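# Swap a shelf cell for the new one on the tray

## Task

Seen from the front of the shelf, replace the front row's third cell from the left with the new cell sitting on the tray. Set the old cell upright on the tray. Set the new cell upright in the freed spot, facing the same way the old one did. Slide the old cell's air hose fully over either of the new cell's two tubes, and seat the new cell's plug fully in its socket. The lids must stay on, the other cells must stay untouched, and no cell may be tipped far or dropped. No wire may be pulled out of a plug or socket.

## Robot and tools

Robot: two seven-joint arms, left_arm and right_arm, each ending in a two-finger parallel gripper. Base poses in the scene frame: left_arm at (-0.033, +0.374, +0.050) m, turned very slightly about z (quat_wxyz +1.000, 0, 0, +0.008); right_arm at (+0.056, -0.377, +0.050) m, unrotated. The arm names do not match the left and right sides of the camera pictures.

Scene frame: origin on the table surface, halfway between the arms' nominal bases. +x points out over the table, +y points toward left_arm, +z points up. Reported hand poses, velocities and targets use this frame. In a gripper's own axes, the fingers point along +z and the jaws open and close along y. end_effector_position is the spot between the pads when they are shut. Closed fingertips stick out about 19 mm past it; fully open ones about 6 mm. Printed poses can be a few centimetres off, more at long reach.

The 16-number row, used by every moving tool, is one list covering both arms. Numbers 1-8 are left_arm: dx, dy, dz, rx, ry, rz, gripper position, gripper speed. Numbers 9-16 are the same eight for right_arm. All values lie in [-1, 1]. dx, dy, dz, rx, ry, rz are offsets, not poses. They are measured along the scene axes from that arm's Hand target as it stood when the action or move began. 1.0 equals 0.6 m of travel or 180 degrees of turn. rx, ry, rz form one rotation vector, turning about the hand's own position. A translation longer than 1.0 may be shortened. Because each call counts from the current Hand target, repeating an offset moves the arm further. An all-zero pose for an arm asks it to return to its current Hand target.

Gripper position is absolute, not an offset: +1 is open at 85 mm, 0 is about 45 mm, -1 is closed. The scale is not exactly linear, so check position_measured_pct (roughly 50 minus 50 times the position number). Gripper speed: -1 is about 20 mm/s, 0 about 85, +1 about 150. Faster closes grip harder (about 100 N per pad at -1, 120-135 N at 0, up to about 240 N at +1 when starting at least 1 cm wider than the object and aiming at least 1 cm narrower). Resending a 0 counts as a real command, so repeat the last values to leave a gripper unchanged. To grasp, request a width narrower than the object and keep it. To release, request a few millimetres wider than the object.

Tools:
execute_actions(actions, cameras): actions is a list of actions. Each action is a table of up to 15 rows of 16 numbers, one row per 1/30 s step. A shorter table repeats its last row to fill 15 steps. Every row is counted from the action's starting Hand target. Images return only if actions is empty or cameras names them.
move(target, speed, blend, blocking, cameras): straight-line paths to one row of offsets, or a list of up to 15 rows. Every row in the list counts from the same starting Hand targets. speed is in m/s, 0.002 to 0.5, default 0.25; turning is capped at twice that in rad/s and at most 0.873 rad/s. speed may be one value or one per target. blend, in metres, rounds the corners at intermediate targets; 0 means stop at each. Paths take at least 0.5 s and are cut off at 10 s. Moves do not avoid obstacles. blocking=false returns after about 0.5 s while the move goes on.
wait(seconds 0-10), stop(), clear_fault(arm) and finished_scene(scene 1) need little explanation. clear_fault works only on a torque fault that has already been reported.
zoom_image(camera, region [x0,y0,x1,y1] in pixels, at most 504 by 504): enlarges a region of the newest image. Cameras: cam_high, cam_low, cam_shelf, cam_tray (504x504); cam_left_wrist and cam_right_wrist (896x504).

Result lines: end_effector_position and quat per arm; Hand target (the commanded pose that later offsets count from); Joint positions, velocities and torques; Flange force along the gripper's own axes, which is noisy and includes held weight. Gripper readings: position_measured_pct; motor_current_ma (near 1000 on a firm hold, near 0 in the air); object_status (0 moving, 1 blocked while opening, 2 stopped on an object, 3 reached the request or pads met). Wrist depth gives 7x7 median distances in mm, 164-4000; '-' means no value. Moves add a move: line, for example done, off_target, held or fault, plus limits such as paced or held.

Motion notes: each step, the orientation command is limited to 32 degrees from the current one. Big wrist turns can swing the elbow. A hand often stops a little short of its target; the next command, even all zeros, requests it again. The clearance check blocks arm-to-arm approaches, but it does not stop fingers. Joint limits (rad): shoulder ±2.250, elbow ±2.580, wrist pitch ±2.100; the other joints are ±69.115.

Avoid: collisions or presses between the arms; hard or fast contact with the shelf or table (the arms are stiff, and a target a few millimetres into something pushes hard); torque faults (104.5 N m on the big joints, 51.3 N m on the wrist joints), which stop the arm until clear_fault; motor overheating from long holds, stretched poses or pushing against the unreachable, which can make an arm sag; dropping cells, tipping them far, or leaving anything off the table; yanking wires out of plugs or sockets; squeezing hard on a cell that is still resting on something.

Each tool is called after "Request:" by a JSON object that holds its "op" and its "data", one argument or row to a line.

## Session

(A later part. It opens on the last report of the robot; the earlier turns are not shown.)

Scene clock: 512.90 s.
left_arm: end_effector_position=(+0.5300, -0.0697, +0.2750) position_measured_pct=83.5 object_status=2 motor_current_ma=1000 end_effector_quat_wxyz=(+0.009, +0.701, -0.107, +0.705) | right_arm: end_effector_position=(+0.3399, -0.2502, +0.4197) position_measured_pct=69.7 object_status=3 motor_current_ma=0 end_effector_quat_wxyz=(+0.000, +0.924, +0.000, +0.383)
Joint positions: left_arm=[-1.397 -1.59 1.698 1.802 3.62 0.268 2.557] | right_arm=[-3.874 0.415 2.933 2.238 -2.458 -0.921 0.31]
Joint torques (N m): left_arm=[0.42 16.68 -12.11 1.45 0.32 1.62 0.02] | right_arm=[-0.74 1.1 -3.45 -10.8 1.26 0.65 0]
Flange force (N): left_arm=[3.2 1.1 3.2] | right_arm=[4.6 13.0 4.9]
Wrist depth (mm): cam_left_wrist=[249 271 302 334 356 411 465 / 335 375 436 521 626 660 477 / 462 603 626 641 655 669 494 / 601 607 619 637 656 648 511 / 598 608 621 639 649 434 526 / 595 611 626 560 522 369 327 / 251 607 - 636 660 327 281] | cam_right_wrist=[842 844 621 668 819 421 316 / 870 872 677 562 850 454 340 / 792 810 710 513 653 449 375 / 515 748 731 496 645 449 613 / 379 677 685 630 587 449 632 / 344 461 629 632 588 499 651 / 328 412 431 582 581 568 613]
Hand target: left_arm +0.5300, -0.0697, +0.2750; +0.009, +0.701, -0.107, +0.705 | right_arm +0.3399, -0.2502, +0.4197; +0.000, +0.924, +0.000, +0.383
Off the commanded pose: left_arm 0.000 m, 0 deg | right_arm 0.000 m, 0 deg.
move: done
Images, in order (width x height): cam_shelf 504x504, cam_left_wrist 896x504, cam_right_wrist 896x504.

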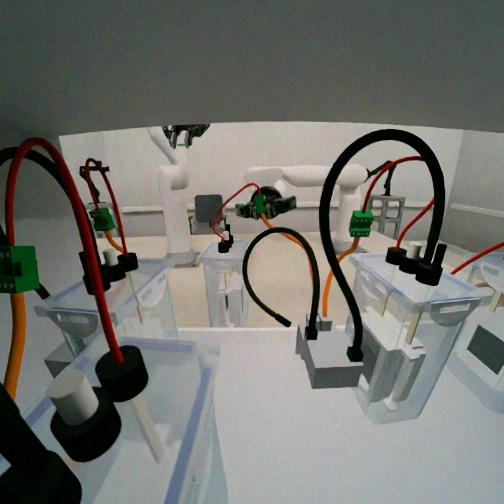

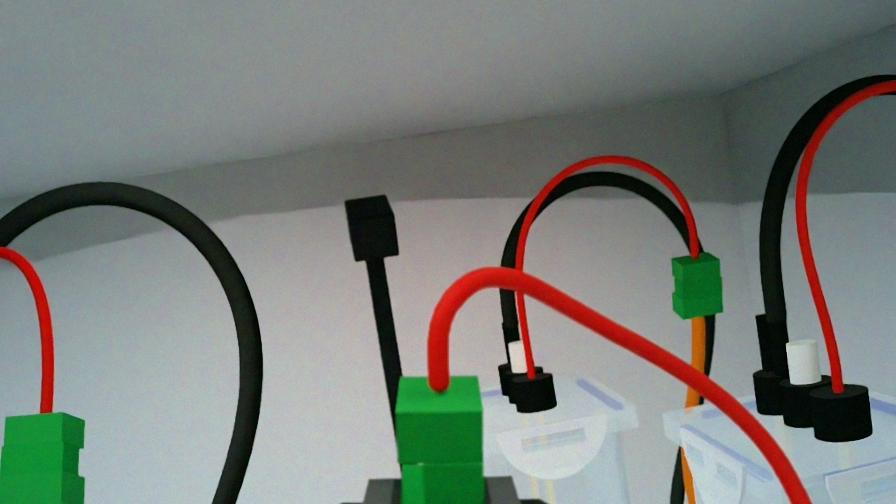

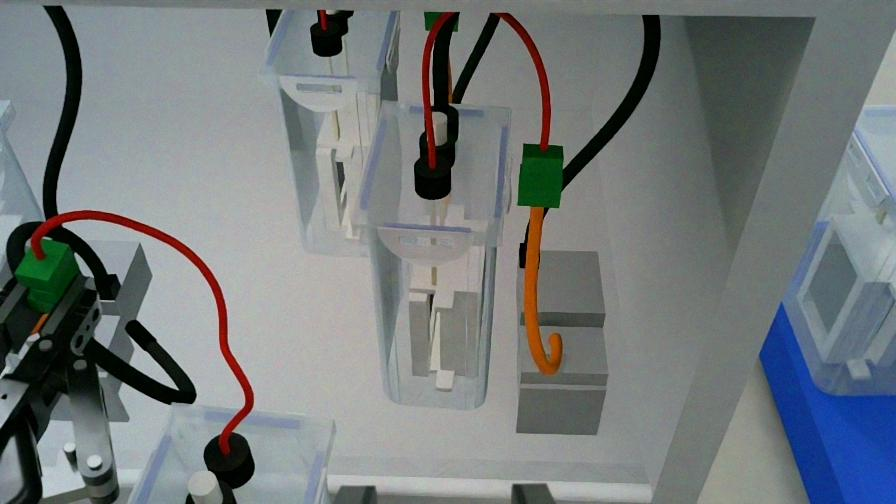

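Request:
{"op": "move", "data": {
  "target": [
    [0,0,0,0,0,0,-0.85,-1,-0.02,0.05,-0.16,0,-0.08,0,1,0],
    [0,0,0,0,0,0,-0.85,-1,-0.012,0.133,-0.48,0,-0.25,0,1,0]
  ],
  "speed": 0.1,
  "blend": 0.02,
  "cameras": ["cam_right_wrist","cam_high"]
}}

Scene clock: 520.63 s.
left_arm: end_effector_position=(+0.5300, -0.0697, +0.2750) position_measured_pct=83.5 object_status=2 motor_current_ma=1000 end_effector_quat_wxyz=(+0.009, +0.701, -0.107, +0.705) | right_arm: end_effector_position=(+0.3307, -0.1861, +0.1951) position_measured_pct=0.0 object_status=3 motor_current_ma=0 end_effector_quat_wxyz=(+0.028, +0.763, -0.019, +0.645)
Joint positions: left_arm=[-1.397 -1.59 1.698 1.802 3.62 0.268 2.557] | right_arm=[-4.549 -1.179 2.742 2.58 -1.737 -1.701 -2.169]
Joint torques (N m): left_arm=[0.42 16.67 -12.12 1.46 0.31 1.65 0.01] | right_arm=[-0.7 12.76 -1.97 4.76 -1.92 -2.41 -0.01]
Flange force (N): left_arm=[3.3 1.2 3.3] | right_arm=[0.8 -2.3 9.8]
Wrist depth (mm): cam_left_wrist=[249 271 302 334 356 414 469 / 335 374 434 524 628 660 477 / 462 604 625 642 652 666 497 / 602 609 621 642 655 649 511 / 596 611 622 639 653 434 527 / 598 613 623 562 524 368 327 / 251 613 - 639 659 326 280] | cam_right_wrist=[776 779 786 789 789 534 408 / 226 250 796 805 671 505 407 / 235 337 739 587 515 534 406 / - 814 816 822 824 565 406 / 514 299 302 628 524 530 405 / 439 250 247 284 485 486 406 / 440 223 221 484 492 454 406]
Hand target: left_arm +0.5300, -0.0697, +0.2750; +0.009, +0.701, -0.107, +0.705 | right_arm +0.3307, -0.1861, +0.1952; +0.028, +0.763, -0.019, +0.645 (not the last commanded pose)
Off the commanded pose: left_arm 0.000 m, 0 deg | right_arm 0.065 m, 10 deg.
move: held (right_arm; a check stopped the path); path passed 1 of 2 targets; limits=held
pose unreachable (right arm): on one or more control steps of this call, first in action 0 (counted from 0), this arm could not follow its commanded pose, so it was not sent that pose on those steps. It may still have moved: this result reports where it is.
cause: moving toward the commanded pose would bring a part of the arm too close to another arm (a part of this arm just beyond joint 4 (elbow) and a part of the left arm just beyond its joint 4 (elbow), 15 mm apart when this arm was first held).
Images, in order (width x height): cam_high 504x504, cam_right_wrist 896x504.

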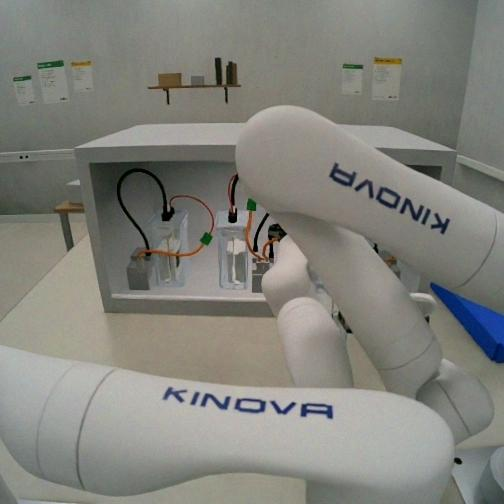

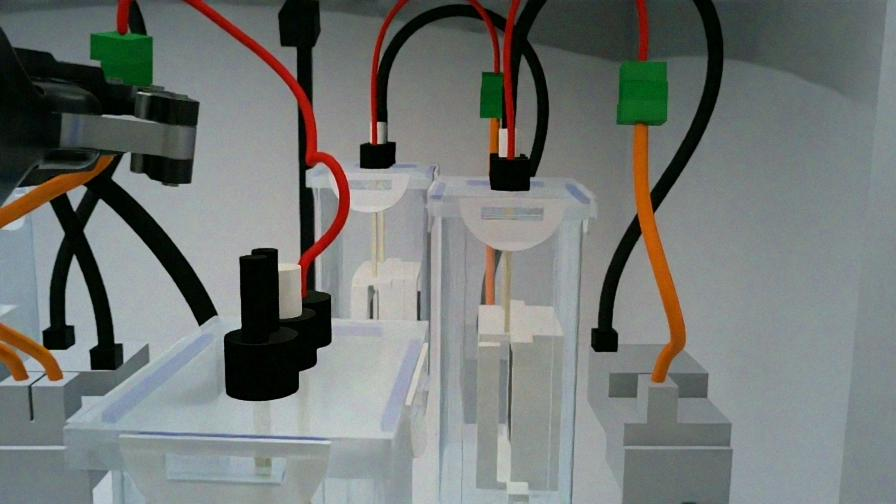

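Request:
{"op": "zoom_image", "data": {
  "camera": "cam_right_wrist",
  "region": [80, 10, 170, 100]
}}

Request:
{"op": "zoom_image", "data": {
  "camera": "cam_right_wrist",
  "region": [600, 40, 690, 130]
}}

Scaled by 5.600 from the camera's 896x504 image, which has a finer 1280x720 frame.

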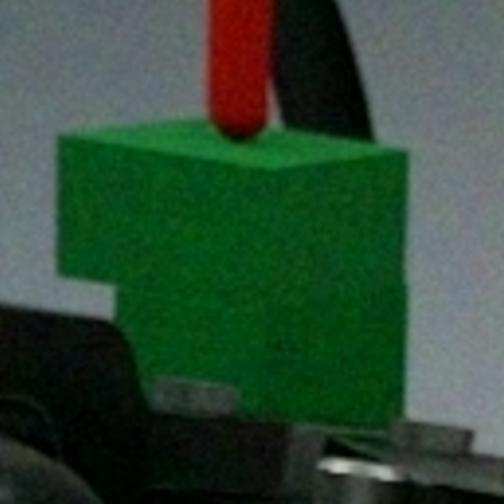

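Scaled by 5.600 from the camera's 896x504 image, which has a finer 1280x720 frame.

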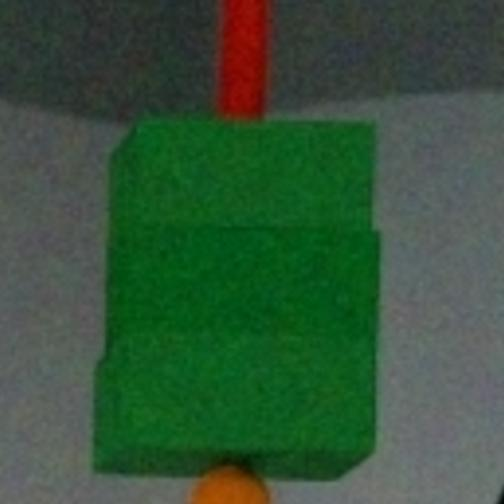

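Request:
{"op": "move", "data": {
  "target": [0,0,0,0,0,0,-0.85,-1,0.015,-0.11,0.375,-0.02,0.2,0,1,0],
  "speed": 0.12
}}

Request:
{"op": "move", "data": {
  "target": [0,0,0,0,0,-0.222,-0.85,-1,0,0,0,0,0,0,1,0],
  "speed": 0.12,
  "cameras": ["cam_high","cam_left_wrist","cam_right_wrist"]
}}

Scene clock: 525.63 s.
left_arm: end_effector_position=(+0.5300, -0.0697, +0.2750) position_measured_pct=83.5 object_status=2 motor_current_ma=1000 end_effector_quat_wxyz=(+0.009, +0.701, -0.107, +0.705) | right_arm: end_effector_position=(+0.3397, -0.2521, +0.4202) position_measured_pct=0.0 object_status=3 motor_current_ma=0 end_effector_quat_wxyz=(+0.056, +0.924, +0.010, +0.378)
Joint positions: left_arm=[-1.397 -1.59 1.698 1.802 3.62 0.268 2.557] | right_arm=[-4.235 0.322 3.092 2.193 -2.325 -1.15 0.146]
Joint torques (N m): left_arm=[0.41 16.65 -12.15 1.45 0.31 1.6 0.01] | right_arm=[-0.71 1.96 -3.95 -10.03 1.55 -0.02 0]
Flange force (N): left_arm=[3.3 0.9 3.2] | right_arm=[4.7 8.6 8.3]
Wrist depth (mm): cam_left_wrist=[249 271 302 334 357 412 465 / 335 374 434 522 630 659 476 / 461 604 627 642 649 668 496 / 600 604 623 640 655 647 510 / 596 610 623 638 655 435 524 / 596 609 625 560 526 368 328 / 251 607 - 639 661 327 280] | cam_right_wrist=[825 815 604 826 540 316 315 / 811 833 643 862 571 399 345 / 750 762 514 499 618 393 574 / 597 705 700 496 606 411 560 / 542 653 662 594 588 445 656 / 426 433 618 608 577 666 698 / 376 402 572 576 571 644 650]
Hand target: left_arm +0.5300, -0.0697, +0.2750; +0.009, +0.701, -0.107, +0.705 | right_arm +0.3397, -0.2521, +0.4201; +0.056, +0.924, +0.010, +0.378
Off the commanded pose: left_arm 0.000 m, 0 deg | right_arm 0.000 m, 0 deg.
move: done

Scene clock: 528.90 s.
left_arm: end_effector_position=(+0.5300, -0.0697, +0.2750) position_measured_pct=83.5 object_status=2 motor_current_ma=1000 end_effector_quat_wxyz=(+0.250, +0.622, -0.340, +0.660) | right_arm: end_effector_position=(+0.3397, -0.2521, +0.4201) position_measured_pct=0.0 object_status=3 motor_current_ma=0 end_effector_quat_wxyz=(+0.056, +0.924, +0.010, +0.378)
Joint positions: left_arm=[-1.834 -1.502 1.803 1.986 3.171 1.553 2.763] | right_arm=[-4.235 0.322 3.092 2.193 -2.325 -1.15 0.146]
Joint torques (N m): left_arm=[0.66 17.94 -9.41 0.47 2.45 1 -0.01] | right_arm=[-0.74 1.92 -3.97 -10 1.57 0 0]
Flange force (N): left_arm=[0.9 -1.7 3.9] | right_arm=[4.9 8.7 8.1]
Wrist depth (mm): cam_left_wrist=[252 274 305 335 357 410 2015 / 339 380 444 529 479 434 2059 / 557 640 643 543 474 435 423 / 573 649 655 553 488 444 416 / 558 646 644 560 502 440 419 / 554 653 533 563 500 440 418 / 427 416 - 357 485 433 421] | cam_right_wrist=[829 809 601 828 541 315 315 / 808 828 645 856 573 400 345 / 746 767 514 501 616 394 572 / 591 705 698 497 603 413 559 / 562 659 662 596 586 444 658 / 583 435 616 613 573 668 694 / 411 402 573 575 571 639 646]
Hand target: left_arm +0.5300, -0.0696, +0.2750; +0.250, +0.622, -0.340, +0.660 | right_arm +0.3397, -0.2521, +0.4201; +0.056, +0.924, +0.010, +0.378
Off the commanded pose: left_arm 0.000 m, 0 deg | right_arm 0.000 m, 0 deg.
move: done
Images, in order (width x height): cam_high 504x504, cam_left_wrist 896x504, cam_right_wrist 896x504.

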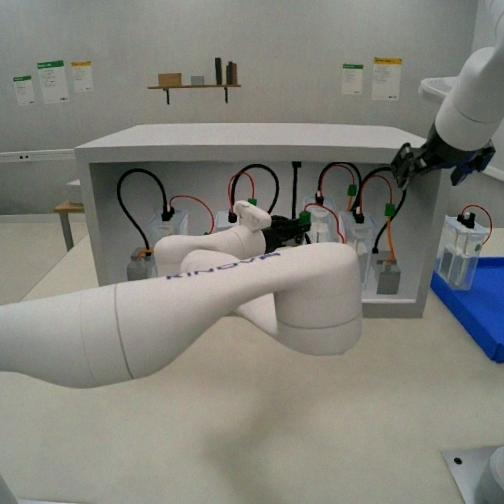

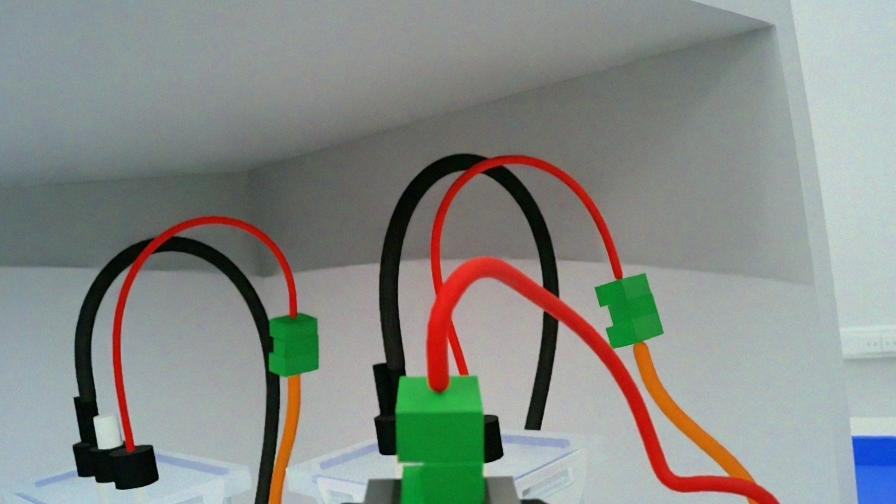

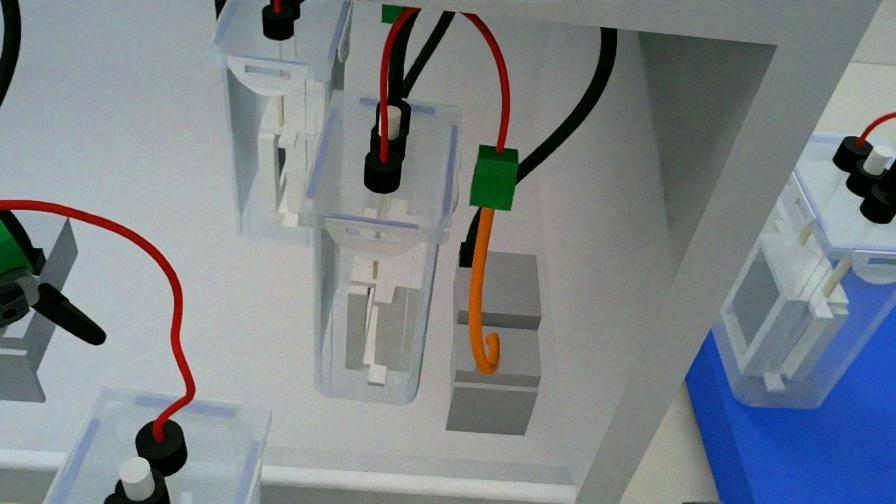

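Request:
{"op": "move", "data": {
  "target": [0,0.01,0,0,0,-0.195,-0.85,-1,0,0,0,0,0,0,1,0],
  "speed": 0.12,
  "cameras": ["cam_high","cam_left_wrist","cam_shelf"]
}}

Scene clock: 534.83 s.
left_arm: end_effector_position=(+0.5300, -0.0637, +0.2750) position_measured_pct=83.5 object_status=2 motor_current_ma=1000 end_effector_quat_wxyz=(+0.437, +0.490, -0.512, +0.554) | right_arm: end_effector_position=(+0.3397, -0.2521, +0.4201) position_measured_pct=0.0 object_status=3 motor_current_ma=0 end_effector_quat_wxyz=(+0.056, +0.924, +0.010, +0.378)
Joint positions: left_arm=[-2.269 -1.551 1.745 1.495 3.001 2.1 2.8] | right_arm=[-4.235 0.322 3.092 2.193 -2.325 -1.15 0.146]
Joint torques (N m): left_arm=[0.73 21.81 -7.14 0.27 2.13 0.81 -0.06] | right_arm=[-0.73 1.9 -3.97 -9.97 1.54 -0.01 -0.01]
Flange force (N): left_arm=[1.2 -5.7 1.2] | right_arm=[5.0 8.8 8.1]
Wrist depth (mm): cam_left_wrist=[252 272 313 2326 2376 2278 2278 / 338 378 436 2335 2343 2318 2302 / 493 485 476 2368 2360 2326 2255 / 500 486 479 474 2310 2351 2278 / 497 490 481 477 2360 2335 2343 / 500 490 481 478 2385 2343 2271 / 345 445 - 475 931 1005 934] | cam_right_wrist=[825 810 602 824 541 315 315 / 812 831 644 858 574 400 344 / 742 767 516 499 619 393 571 / 590 704 697 497 604 412 559 / 595 658 661 594 586 447 658 / 581 433 617 609 577 667 694 / 411 403 571 576 569 644 649]
Hand target: left_arm +0.5300, -0.0637, +0.2750; +0.437, +0.490, -0.512, +0.554 | right_arm +0.3397, -0.2521, +0.4201; +0.056, +0.924, +0.010, +0.378
Off the commanded pose: left_arm 0.000 m, 0 deg | right_arm 0.000 m, 0 deg.
joint sent to its limit (left arm) — joint 6 (wrist pitch), upper limit. The joint targets still meet the commanded pose.
move: done
Images, in order (width x height): cam_high 504x504, cam_shelf 504x504, cam_left_wrist 896x504.

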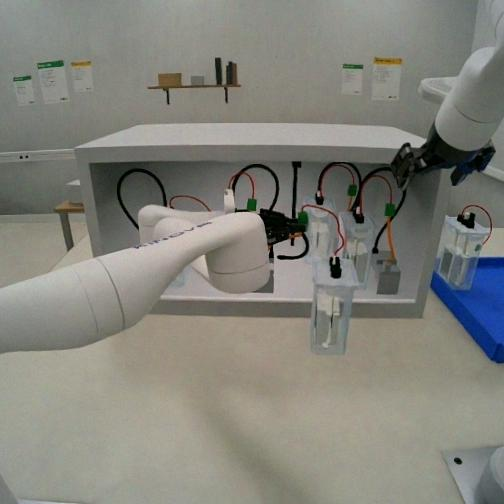

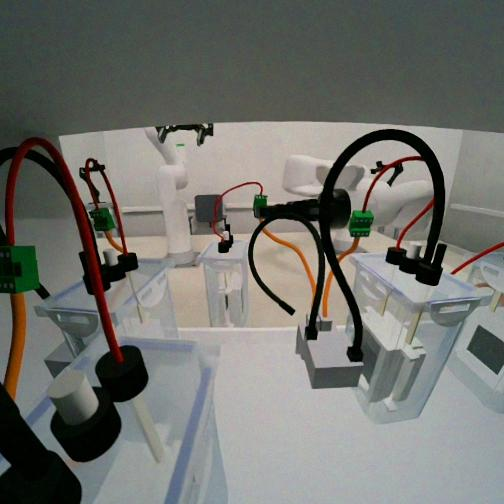

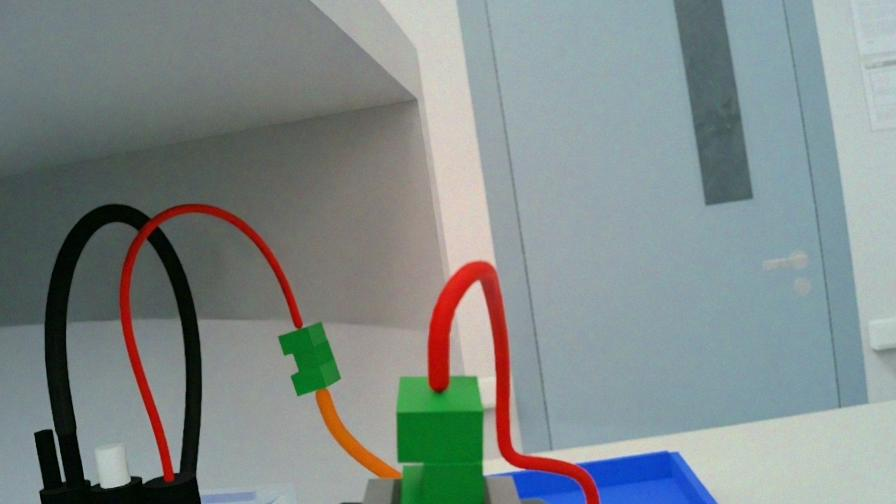

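Request:
{"op": "move", "data": {
  "target": [
    [0,0,0,0,0,0,-0.85,-1,-0.01,0.06,-0.2,0.012,-0.1,0.008,1,0],
    [0,0,0,0,0,0,-0.85,-1,0.0088,0.1368,-0.481,0.0305,-0.2524,0.0212,1,0]
  ],
  "speed": 0.1,
  "blend": 0.02,
  "cameras": ["cam_right_wrist","cam_high"]
}}

Scene clock: 539.70 s.
left_arm: end_effector_position=(+0.5300, -0.0637, +0.2750) position_measured_pct=83.5 object_status=2 motor_current_ma=1000 end_effector_quat_wxyz=(+0.437, +0.490, -0.512, +0.554) | right_arm: end_effector_position=(+0.3450, -0.1700, +0.1316) position_measured_pct=0.0 object_status=3 motor_current_ma=0 end_effector_quat_wxyz=(+0.000, +0.707, +0.000, +0.707)
Joint positions: left_arm=[-2.269 -1.551 1.745 1.495 3.001 2.1 2.8] | right_arm=[-4.878 -1.505 3.194 2.378 -1.656 -1.423 -2.301]
Joint torques (N m): left_arm=[0.78 21.85 -7.2 0.31 2.14 0.79 -0.04] | right_arm=[-0.69 12.53 0.39 6.52 -2.14 -2.22 0]
Flange force (N): left_arm=[1.0 -5.9 1.2] | right_arm=[2.8 -3.7 9.7]
Wrist depth (mm): cam_left_wrist=[251 272 313 2368 2310 2318 2232 / 337 378 436 2335 2310 2302 2271 / 492 486 477 2368 2326 2286 2255 / 499 488 479 474 2402 2318 2255 / 497 489 481 476 2310 2302 2302 / 499 491 478 478 2360 2310 2286 / 345 446 - 475 938 1006 931] | cam_right_wrist=[308 319 813 788 789 606 476 / 459 350 813 812 804 704 476 / 449 821 736 807 455 497 475 / 521 215 236 207 811 653 475 / 462 211 208 - 456 607 476 / 430 468 734 612 454 417 451 / 425 529 296 525 456 413 412]
Hand target: left_arm +0.5300, -0.0637, +0.2750; +0.437, +0.490, -0.512, +0.554 | right_arm +0.3450, -0.1700, +0.1316; +0.000, +0.707, +0.000, +0.707
Off the commanded pose: left_arm 0.000 m, 0 deg | right_arm 0.000 m, 0 deg.
move: done
Images, in order (width x height): cam_high 504x504, cam_right_wrist 896x504.

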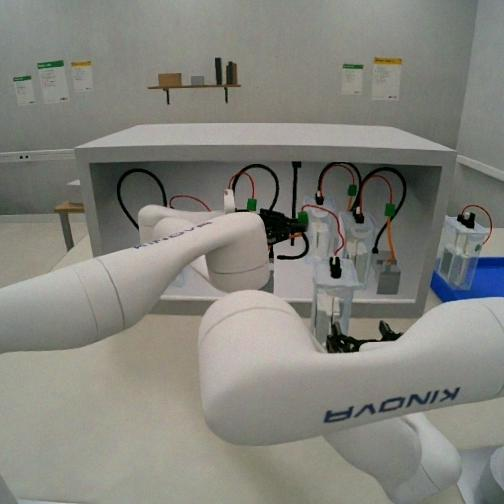

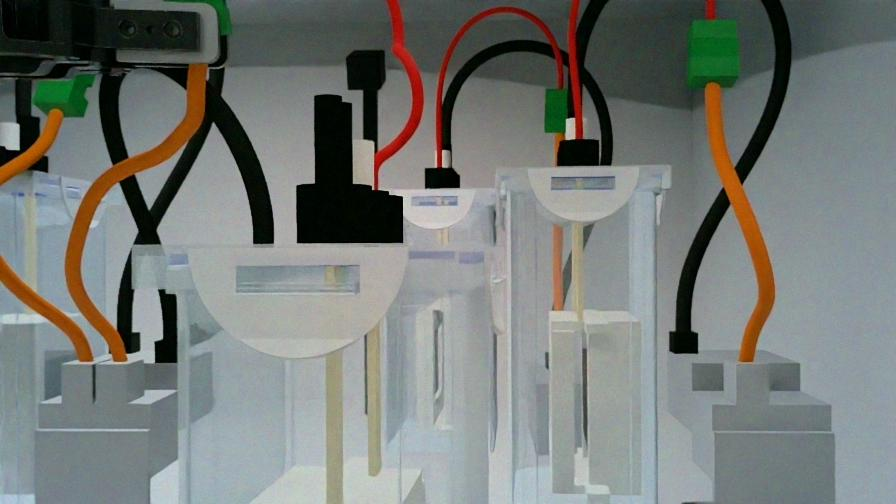

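Request:
{"op": "zoom_image", "data": {
  "camera": "cam_right_wrist",
  "region": [110, 180, 520, 504]
}}

Request:
{"op": "zoom_image", "data": {
  "camera": "cam_high",
  "region": [290, 210, 400, 360]
}}

Scaled by 1.229 from the camera's 896x504 image, which has a finer 1280x720 frame.

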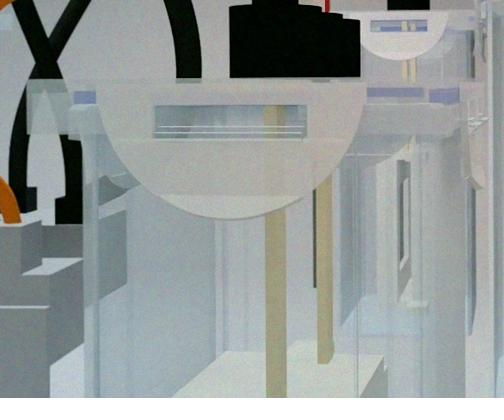

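Scaled by 3.360 from the camera's 504x504 image, which has a finer 720x720 frame.

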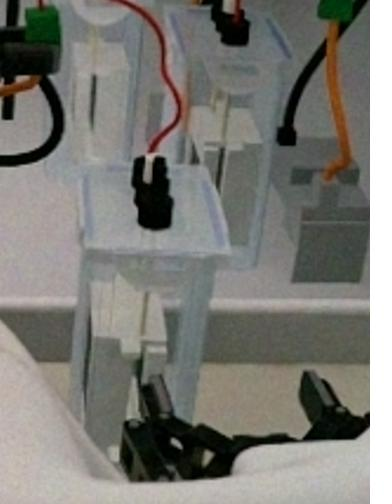

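Request:
{"op": "move", "data": {
  "target": [0,0,0,0,0,0,-0.85,-1,-0.01,0.0925,0,0,0,-0.0667,1,0],
  "speed": 0.08,
  "cameras": ["cam_right_wrist","cam_high"]
}}

Request:
{"op": "zoom_image", "data": {
  "camera": "cam_right_wrist",
  "region": [240, 200, 660, 504]
}}

Scene clock: 544.30 s.
left_arm: end_effector_position=(+0.5300, -0.0637, +0.2750) position_measured_pct=83.5 object_status=2 motor_current_ma=1000 end_effector_quat_wxyz=(+0.437, +0.490, -0.512, +0.554) | right_arm: end_effector_position=(+0.3390, -0.1145, +0.1315) position_measured_pct=0.0 object_status=3 motor_current_ma=0 end_effector_quat_wxyz=(+0.074, +0.703, -0.074, +0.703)
Joint positions: left_arm=[-2.269 -1.551 1.745 1.495 3.001 2.1 2.8] | right_arm=[-4.806 -1.33 3.174 2.072 -1.85 -1.467 -1.812]
Joint torques (N m): left_arm=[0.78 21.82 -7.25 0.34 2.16 0.79 -0.04] | right_arm=[-0.72 15.32 0.13 2.92 -0.96 -2.89 0]
Flange force (N): left_arm=[1.0 -6.0 1.2] | right_arm=[3.1 -1.7 6.5]
Wrist depth (mm): cam_left_wrist=[252 272 313 2394 2335 2310 2271 / 338 377 435 2368 2326 2302 2310 / 495 489 476 2326 2326 2326 2286 / 501 486 475 473 2376 2278 2278 / 496 487 478 475 2335 2343 2294 / 499 487 480 478 2343 2286 2343 / 346 445 - 475 939 1005 931] | cam_right_wrist=[279 304 809 785 783 543 479 / 760 494 813 822 787 543 479 / 512 787 723 594 480 544 462 / 759 784 217 245 223 571 463 / 481 786 - 217 486 560 480 / 403 737 798 691 487 459 464 / 401 570 573 304 490 454 465]
Hand target: left_arm +0.5300, -0.0637, +0.2750; +0.437, +0.490, -0.512, +0.554 | right_arm +0.3390, -0.1145, +0.1315; +0.074, +0.703, -0.074, +0.703
Off the commanded pose: left_arm 0.000 m, 0 deg | right_arm 0.000 m, 0 deg.
move: done
Images, in order (width x height): cam_high 504x504, cam_right_wrist 896x504.

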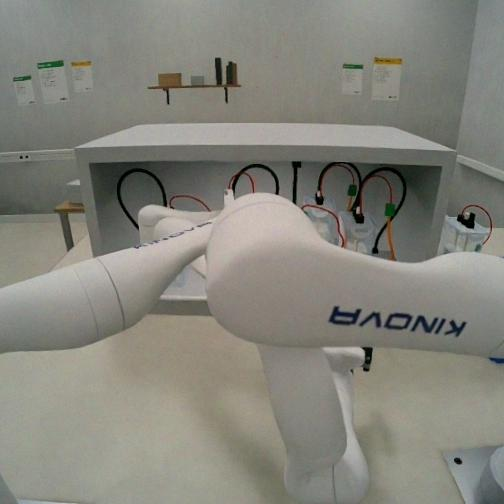

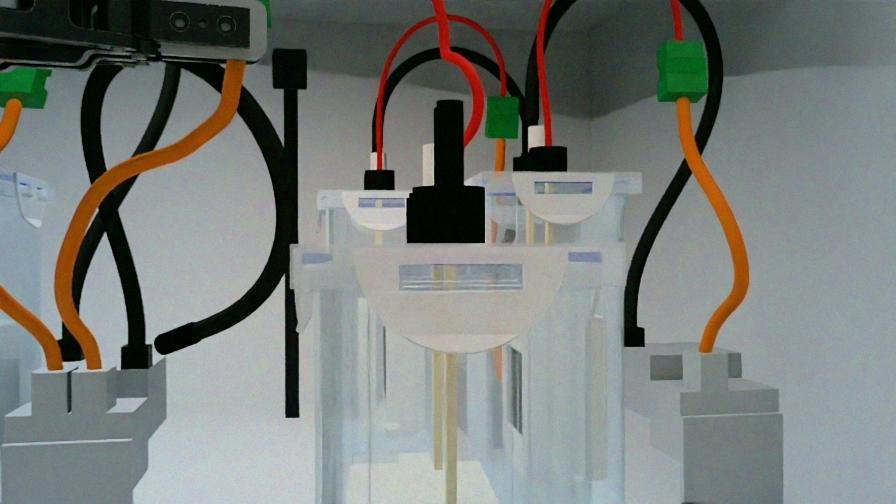

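Scaled by 1.200 from the camera's 896x504 image, which has a finer 1280x720 frame.

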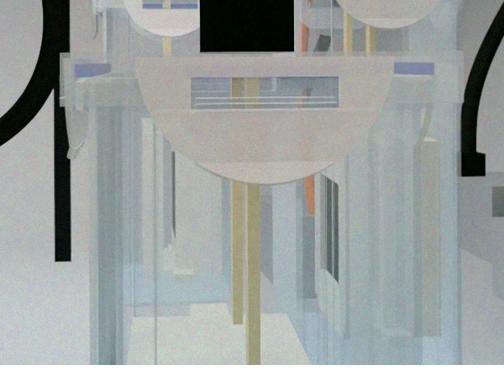

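Request:
{"op": "move", "data": {
  "target": [0,0,0,0,0,0,-0.85,-1,0.1127,-0.031,0,0,0,0,1,0],
  "speed": 0.08,
  "cameras": ["cam_right_wrist"]
}}

Request:
{"op": "zoom_image", "data": {
  "camera": "cam_right_wrist",
  "region": [200, 220, 700, 504]
}}

Scene clock: 546.33 s.
left_arm: end_effector_position=(+0.5300, -0.0637, +0.2750) position_measured_pct=83.5 object_status=2 motor_current_ma=1000 end_effector_quat_wxyz=(+0.437, +0.490, -0.512, +0.554) | right_arm: end_effector_position=(+0.4066, -0.1331, +0.1315) position_measured_pct=0.0 object_status=3 motor_current_ma=0 end_effector_quat_wxyz=(+0.074, +0.703, -0.074, +0.703)
Joint positions: left_arm=[-2.269 -1.551 1.745 1.495 3.001 2.1 2.8] | right_arm=[-4.682 -1.353 3.278 2.113 -1.673 -1.399 -1.874]
Joint torques (N m): left_arm=[0.77 21.82 -7.21 0.31 2.15 0.79 -0.02] | right_arm=[-0.72 15.24 0.93 3.09 -1.16 -2.82 -0.04]
Flange force (N): left_arm=[1.1 -5.8 1.2] | right_arm=[3.6 -1.2 7.1]
Wrist depth (mm): cam_left_wrist=[252 271 313 2326 2294 2271 2263 / 338 377 436 2376 2343 2335 2318 / 493 487 476 2335 2318 2318 2294 / 502 485 479 473 2368 2302 2310 / 495 490 479 476 2402 2326 2335 / 500 491 480 477 2343 2343 2294 / 346 445 - 476 944 1002 929] | cam_right_wrist=[301 268 742 752 749 378 437 / 343 714 741 757 748 516 439 / 702 724 - 179 386 473 423 / 702 717 - 180 469 543 423 / 384 - - - 415 - 423 / 376 721 - 621 - 405 410 / 341 569 529 527 415 403 395]
Hand target: left_arm +0.5300, -0.0637, +0.2750; +0.437, +0.490, -0.512, +0.554 | right_arm +0.4066, -0.1331, +0.1315; +0.074, +0.703, -0.074, +0.703
Off the commanded pose: left_arm 0.000 m, 0 deg | right_arm 0.000 m, 0 deg.
move: done
Images, in order (width x height): cam_right_wrist 896x504.

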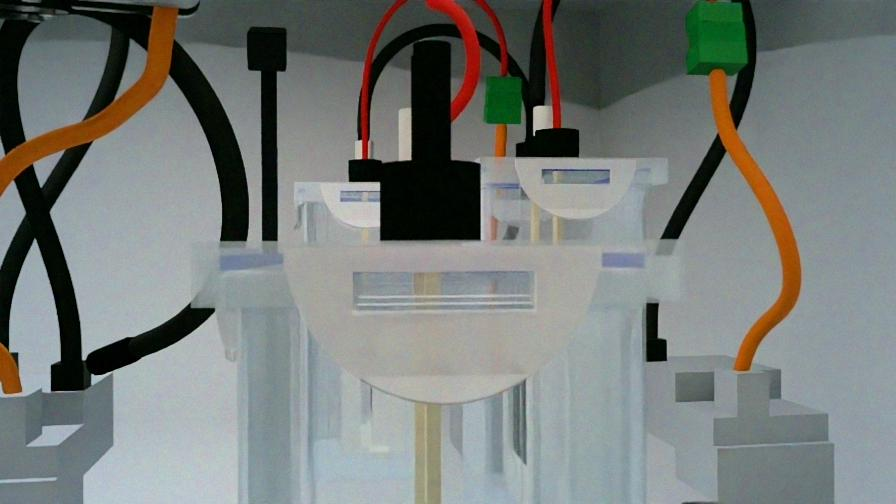

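Scaled by 1.008 from the camera's 896x504 image, which has a finer 1280x720 frame.

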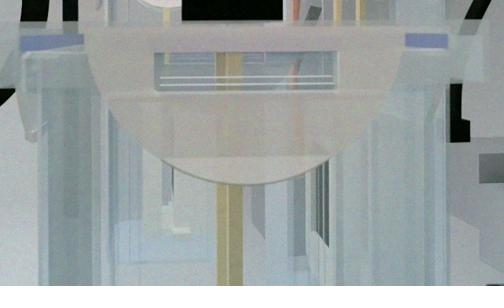

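Request:
{"op": "move", "data": {
  "target": [0,0,0,0,0,0,-0.85,-1,0.008,0.0005,0,0,0,0.0222,1,0],
  "speed": 0.06,
  "cameras": ["cam_right_wrist"]
}}

Request:
{"op": "zoom_image", "data": {
  "camera": "cam_right_wrist",
  "region": [200, 220, 700, 504]
}}

Scene clock: 547.87 s.
left_arm: end_effector_position=(+0.5300, -0.0637, +0.2750) position_measured_pct=83.5 object_status=2 motor_current_ma=1000 end_effector_quat_wxyz=(+0.437, +0.490, -0.512, +0.554) | right_arm: end_effector_position=(+0.4114, -0.1328, +0.1315) position_measured_pct=0.0 object_status=3 motor_current_ma=0 end_effector_quat_wxyz=(+0.049, +0.705, -0.049, +0.705)
Joint positions: left_arm=[-2.269 -1.551 1.745 1.495 3.001 2.1 2.8] | right_arm=[-4.69 -1.377 3.297 2.168 -1.592 -1.396 -1.964]
Joint torques (N m): left_arm=[0.79 21.84 -7.24 0.3 2.13 0.79 -0.05] | right_arm=[-0.72 14.82 1.1 3.55 -1.37 -2.75 -0.02]
Flange force (N): left_arm=[1.0 -5.8 1.1] | right_arm=[3.9 -1.0 7.4]
Wrist depth (mm): cam_left_wrist=[253 272 314 2351 2343 2302 2310 / 338 378 435 2385 2351 2343 2271 / 494 485 477 2310 2310 2294 2278 / 501 486 479 474 2326 2335 2263 / 496 489 480 476 2326 2360 2326 / 502 491 479 476 2376 2326 2310 / 346 445 - 474 938 1000 930] | cam_right_wrist=[308 268 735 746 764 662 450 / 716 431 742 749 525 662 456 / 367 727 734 174 374 455 452 / 424 728 289 174 175 565 469 / 422 - - - - - 433 / 351 - - - - 422 408 / 341 567 528 527 408 404 371]
Hand target: left_arm +0.5300, -0.0637, +0.2750; +0.437, +0.490, -0.512, +0.554 | right_arm +0.4114, -0.1328, +0.1315; +0.049, +0.705, -0.049, +0.705
Off the commanded pose: left_arm 0.000 m, 0 deg | right_arm 0.000 m, 0 deg.
move: done
Images, in order (width x height): cam_right_wrist 896x504.

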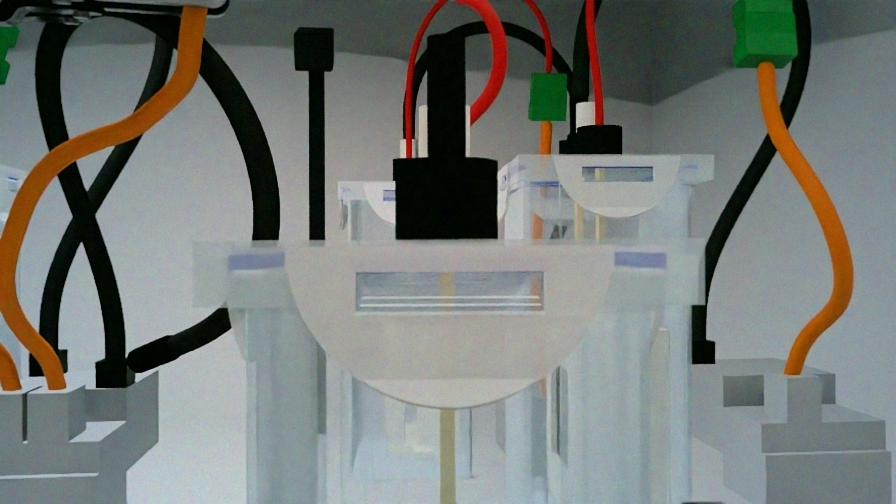

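Scaled by 1.008 from the camera's 896x504 image, which has a finer 1280x720 frame.

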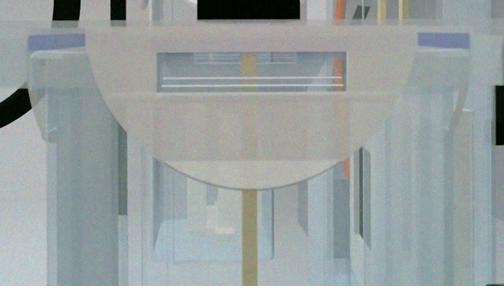

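Request:
{"op": "move", "data": {
  "target": [0,0,0,0,0,0,-0.85,-1,0.0708,-0.0112,0,0,0,0,1,0],
  "speed": 0.04,
  "cameras": ["cam_right_wrist","cam_low"]
}}

Scene clock: 549.80 s.
left_arm: end_effector_position=(+0.5300, -0.0637, +0.2750) position_measured_pct=83.5 object_status=2 motor_current_ma=1000 end_effector_quat_wxyz=(+0.437, +0.490, -0.512, +0.554) | right_arm: end_effector_position=(+0.4539, -0.1395, +0.1315) position_measured_pct=0.0 object_status=3 motor_current_ma=0 end_effector_quat_wxyz=(+0.049, +0.705, -0.049, +0.705)
Joint positions: left_arm=[-2.269 -1.551 1.745 1.495 3.001 2.1 2.8] | right_arm=[-4.605 -1.388 3.368 2.157 -1.475 -1.37 -1.98]
Joint torques (N m): left_arm=[0.79 21.82 -7.2 0.33 2.15 0.79 -0.04] | right_arm=[-0.72 15.13 1.65 3.22 -1.41 -2.75 -0.01]
Flange force (N): left_arm=[1.1 -6.0 1.2] | right_arm=[4.2 -0.2 7.3]
Wrist depth (mm): cam_left_wrist=[252 272 314 2326 2335 2326 2302 / 338 377 435 2318 2351 2286 2271 / 495 485 479 2394 2351 2351 2302 / 500 484 480 472 2335 2318 2278 / 496 490 478 475 2394 2302 2263 / 498 490 482 477 2335 2326 2318 / 345 446 - 477 944 1002 931] | cam_right_wrist=[386 684 695 707 564 655 410 / 383 691 - 707 389 619 424 / 670 682 - 514 331 338 424 / 673 684 - - - 616 462 / - - - - - - - / - 690 - - - 361 336 / 322 - - 492 - - 331]
Hand target: left_arm +0.5300, -0.0637, +0.2750; +0.437, +0.490, -0.512, +0.554 | right_arm +0.4539, -0.1396, +0.1315; +0.049, +0.705, -0.049, +0.705
Off the commanded pose: left_arm 0.000 m, 0 deg | right_arm 0.000 m, 0 deg.
move: done
Images, in order (width x height): cam_low 504x504, cam_right_wrist 896x504.

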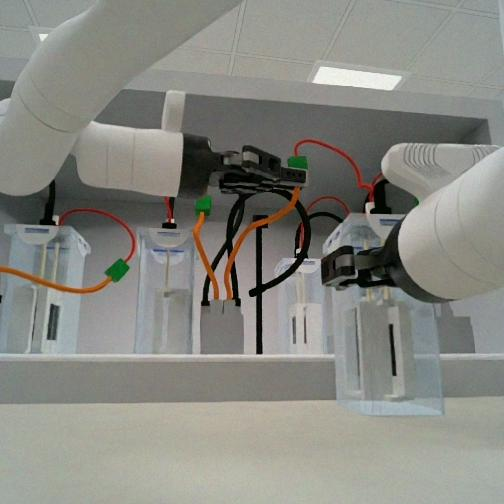

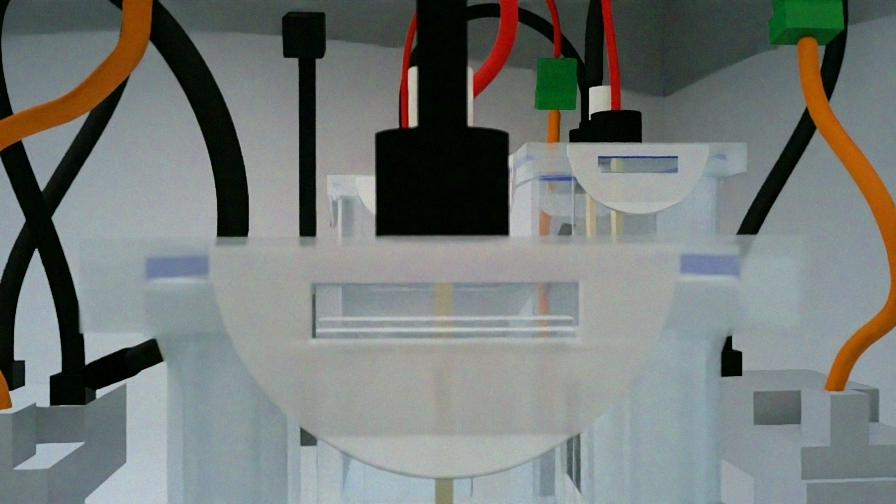

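Request:
{"op": "move", "data": {
  "target": [0,0,0,0,0,0,-0.85,-1,0,0,0,0,0,0,0.7,-1],
  "speed": 0.05,
  "cameras": ["cam_right_wrist"]
}}

Scene clock: 550.97 s.
left_arm: end_effector_position=(+0.5300, -0.0637, +0.2750) position_measured_pct=83.5 object_status=2 motor_current_ma=1000 end_effector_quat_wxyz=(+0.437, +0.490, -0.512, +0.554) | right_arm: end_effector_position=(+0.4539, -0.1395, +0.1315) position_measured_pct=10.0 object_status=0 motor_current_ma=1000 end_effector_quat_wxyz=(+0.049, +0.705, -0.049, +0.705)
Joint positions: left_arm=[-2.269 -1.551 1.745 1.495 3.001 2.1 2.8] | right_arm=[-4.605 -1.388 3.368 2.157 -1.475 -1.37 -1.98]
Joint torques (N m): left_arm=[0.79 21.85 -7.24 0.32 2.12 0.79 -0.06] | right_arm=[2.14 13.91 2.66 1.86 -0.54 -1.6 0.14]
Flange force (N): left_arm=[1.0 -5.9 1.2] | right_arm=[9.1 1.6 -3.9]
Wrist depth (mm): cam_left_wrist=[252 272 313 2376 2385 2294 2263 / 338 377 436 2343 2318 2240 2218 / 493 486 480 2343 2343 2310 2318 / 500 487 478 472 2351 2335 2318 / 496 489 481 474 2351 2335 2302 / 499 490 481 477 2411 2318 2318 / 346 446 - 476 947 1014 931] | cam_right_wrist=[672 681 699 706 566 655 329 / 385 686 - 707 388 616 426 / 673 679 - 513 331 338 425 / 672 681 - - - 616 459 / - - - - - - - / - 689 - - - 360 336 / 322 - - 493 - - 331]
Hand target: left_arm +0.5300, -0.0637, +0.2750; +0.437, +0.490, -0.512, +0.554 | right_arm +0.4539, -0.1395, +0.1315; +0.049, +0.705, -0.049, +0.705
Off the commanded pose: left_arm 0.000 m, 0 deg | right_arm 0.000 m, 0 deg.
move: done
Images, in order (width x height): cam_right_wrist 896x504.

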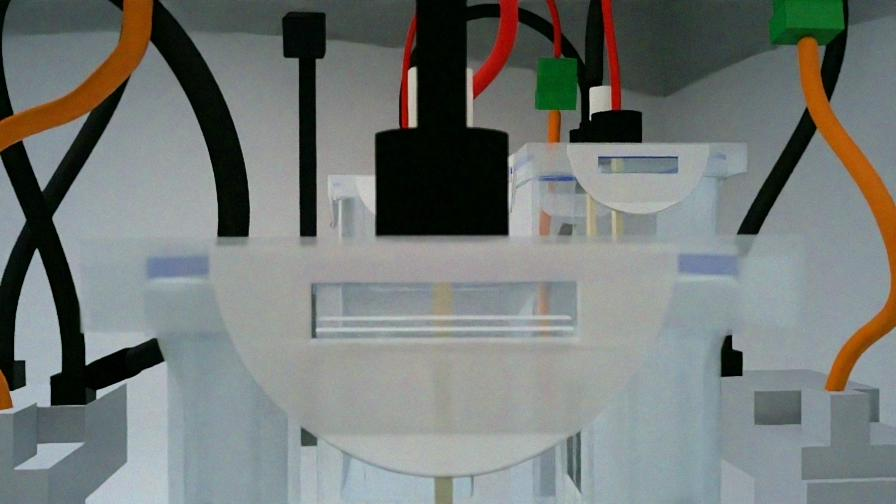

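Request:
{"op": "move", "data": {
  "target": [0.075,0.081,0.0417,0,0,0,-0.85,-1,0,0,0.1275,0,0,0,0.7,-1],
  "speed": 0.05,
  "cameras": ["cam_right_wrist","cam_left_wrist","cam_high","cam_shelf"]
}}

Scene clock: 554.27 s.
left_arm: end_effector_position=(+0.5750, -0.0151, +0.3000) position_measured_pct=83.5 object_status=2 motor_current_ma=1000 end_effector_quat_wxyz=(+0.437, +0.490, -0.512, +0.554) | right_arm: end_effector_position=(+0.4539, -0.1395, +0.2080) position_measured_pct=10.0 object_status=2 motor_current_ma=1000 end_effector_quat_wxyz=(+0.049, +0.705, -0.049, +0.705)
Joint positions: left_arm=[-2.429 -1.487 1.774 1.35 2.901 2.099 2.792] | right_arm=[-4.62 -1.176 3.409 2.276 -1.441 -1.353 -1.89]
Joint torques (N m): left_arm=[-0.62 21.8 -6.61 0.32 1.83 0.27 -0.06] | right_arm=[-0.51 19.24 7.9 3.6 -3.05 -8.16 -0.12]
Flange force (N): left_arm=[3.0 -5.5 2.1] | right_arm=[-12.3 -0.5 7.0]
Wrist depth (mm): cam_left_wrist=[- 189 207 225 2343 2335 2318 / 250 273 304 344 2351 2360 2263 / 390 500 525 518 2385 2343 2302 / 552 539 531 519 2411 2420 2351 / 552 545 530 521 2402 2411 2326 / 554 545 531 522 2420 2394 260 / 555 545 531 526 294 261 253] | cam_right_wrist=[504 600 506 549 552 509 461 / 387 688 692 702 706 619 426 / 388 686 - 709 - 651 410 / 387 686 - - - 655 410 / - - - - - - - / - 689 - - - 333 426 / 337 - - - - - 461]
Hand target: left_arm +0.5750, -0.0151, +0.3000; +0.437, +0.490, -0.512, +0.554 | right_arm +0.4539, -0.1395, +0.2081; +0.049, +0.705, -0.049, +0.705
Off the commanded pose: left_arm 0.000 m, 0 deg | right_arm 0.000 m, 0 deg.
move: done
Images, in order (width x height): cam_high 504x504, cam_shelf 504x504, cam_left_wrist 896x504, cam_right_wrist 896x504.

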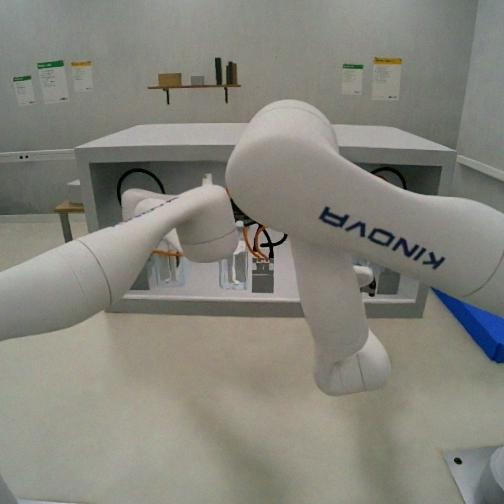

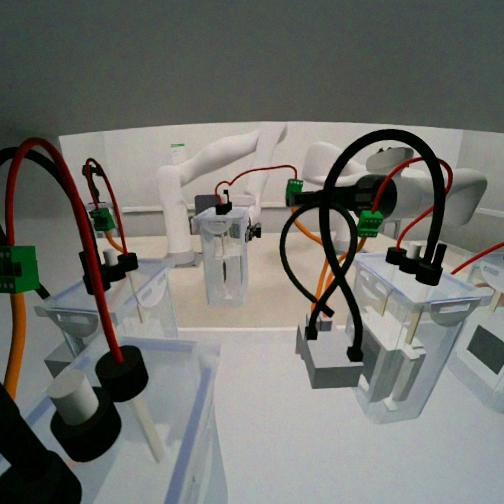

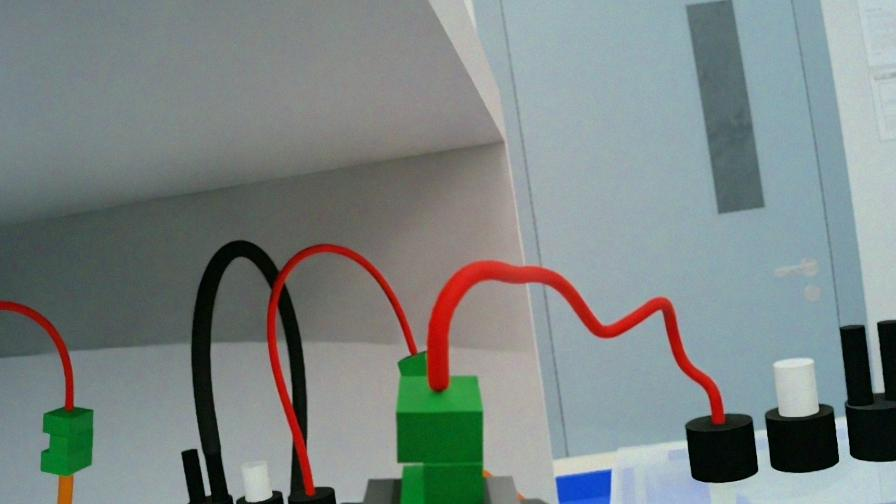

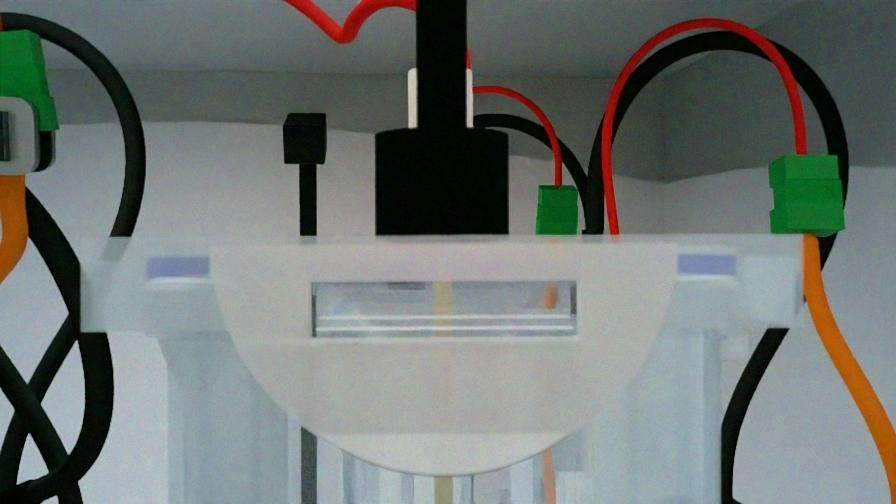

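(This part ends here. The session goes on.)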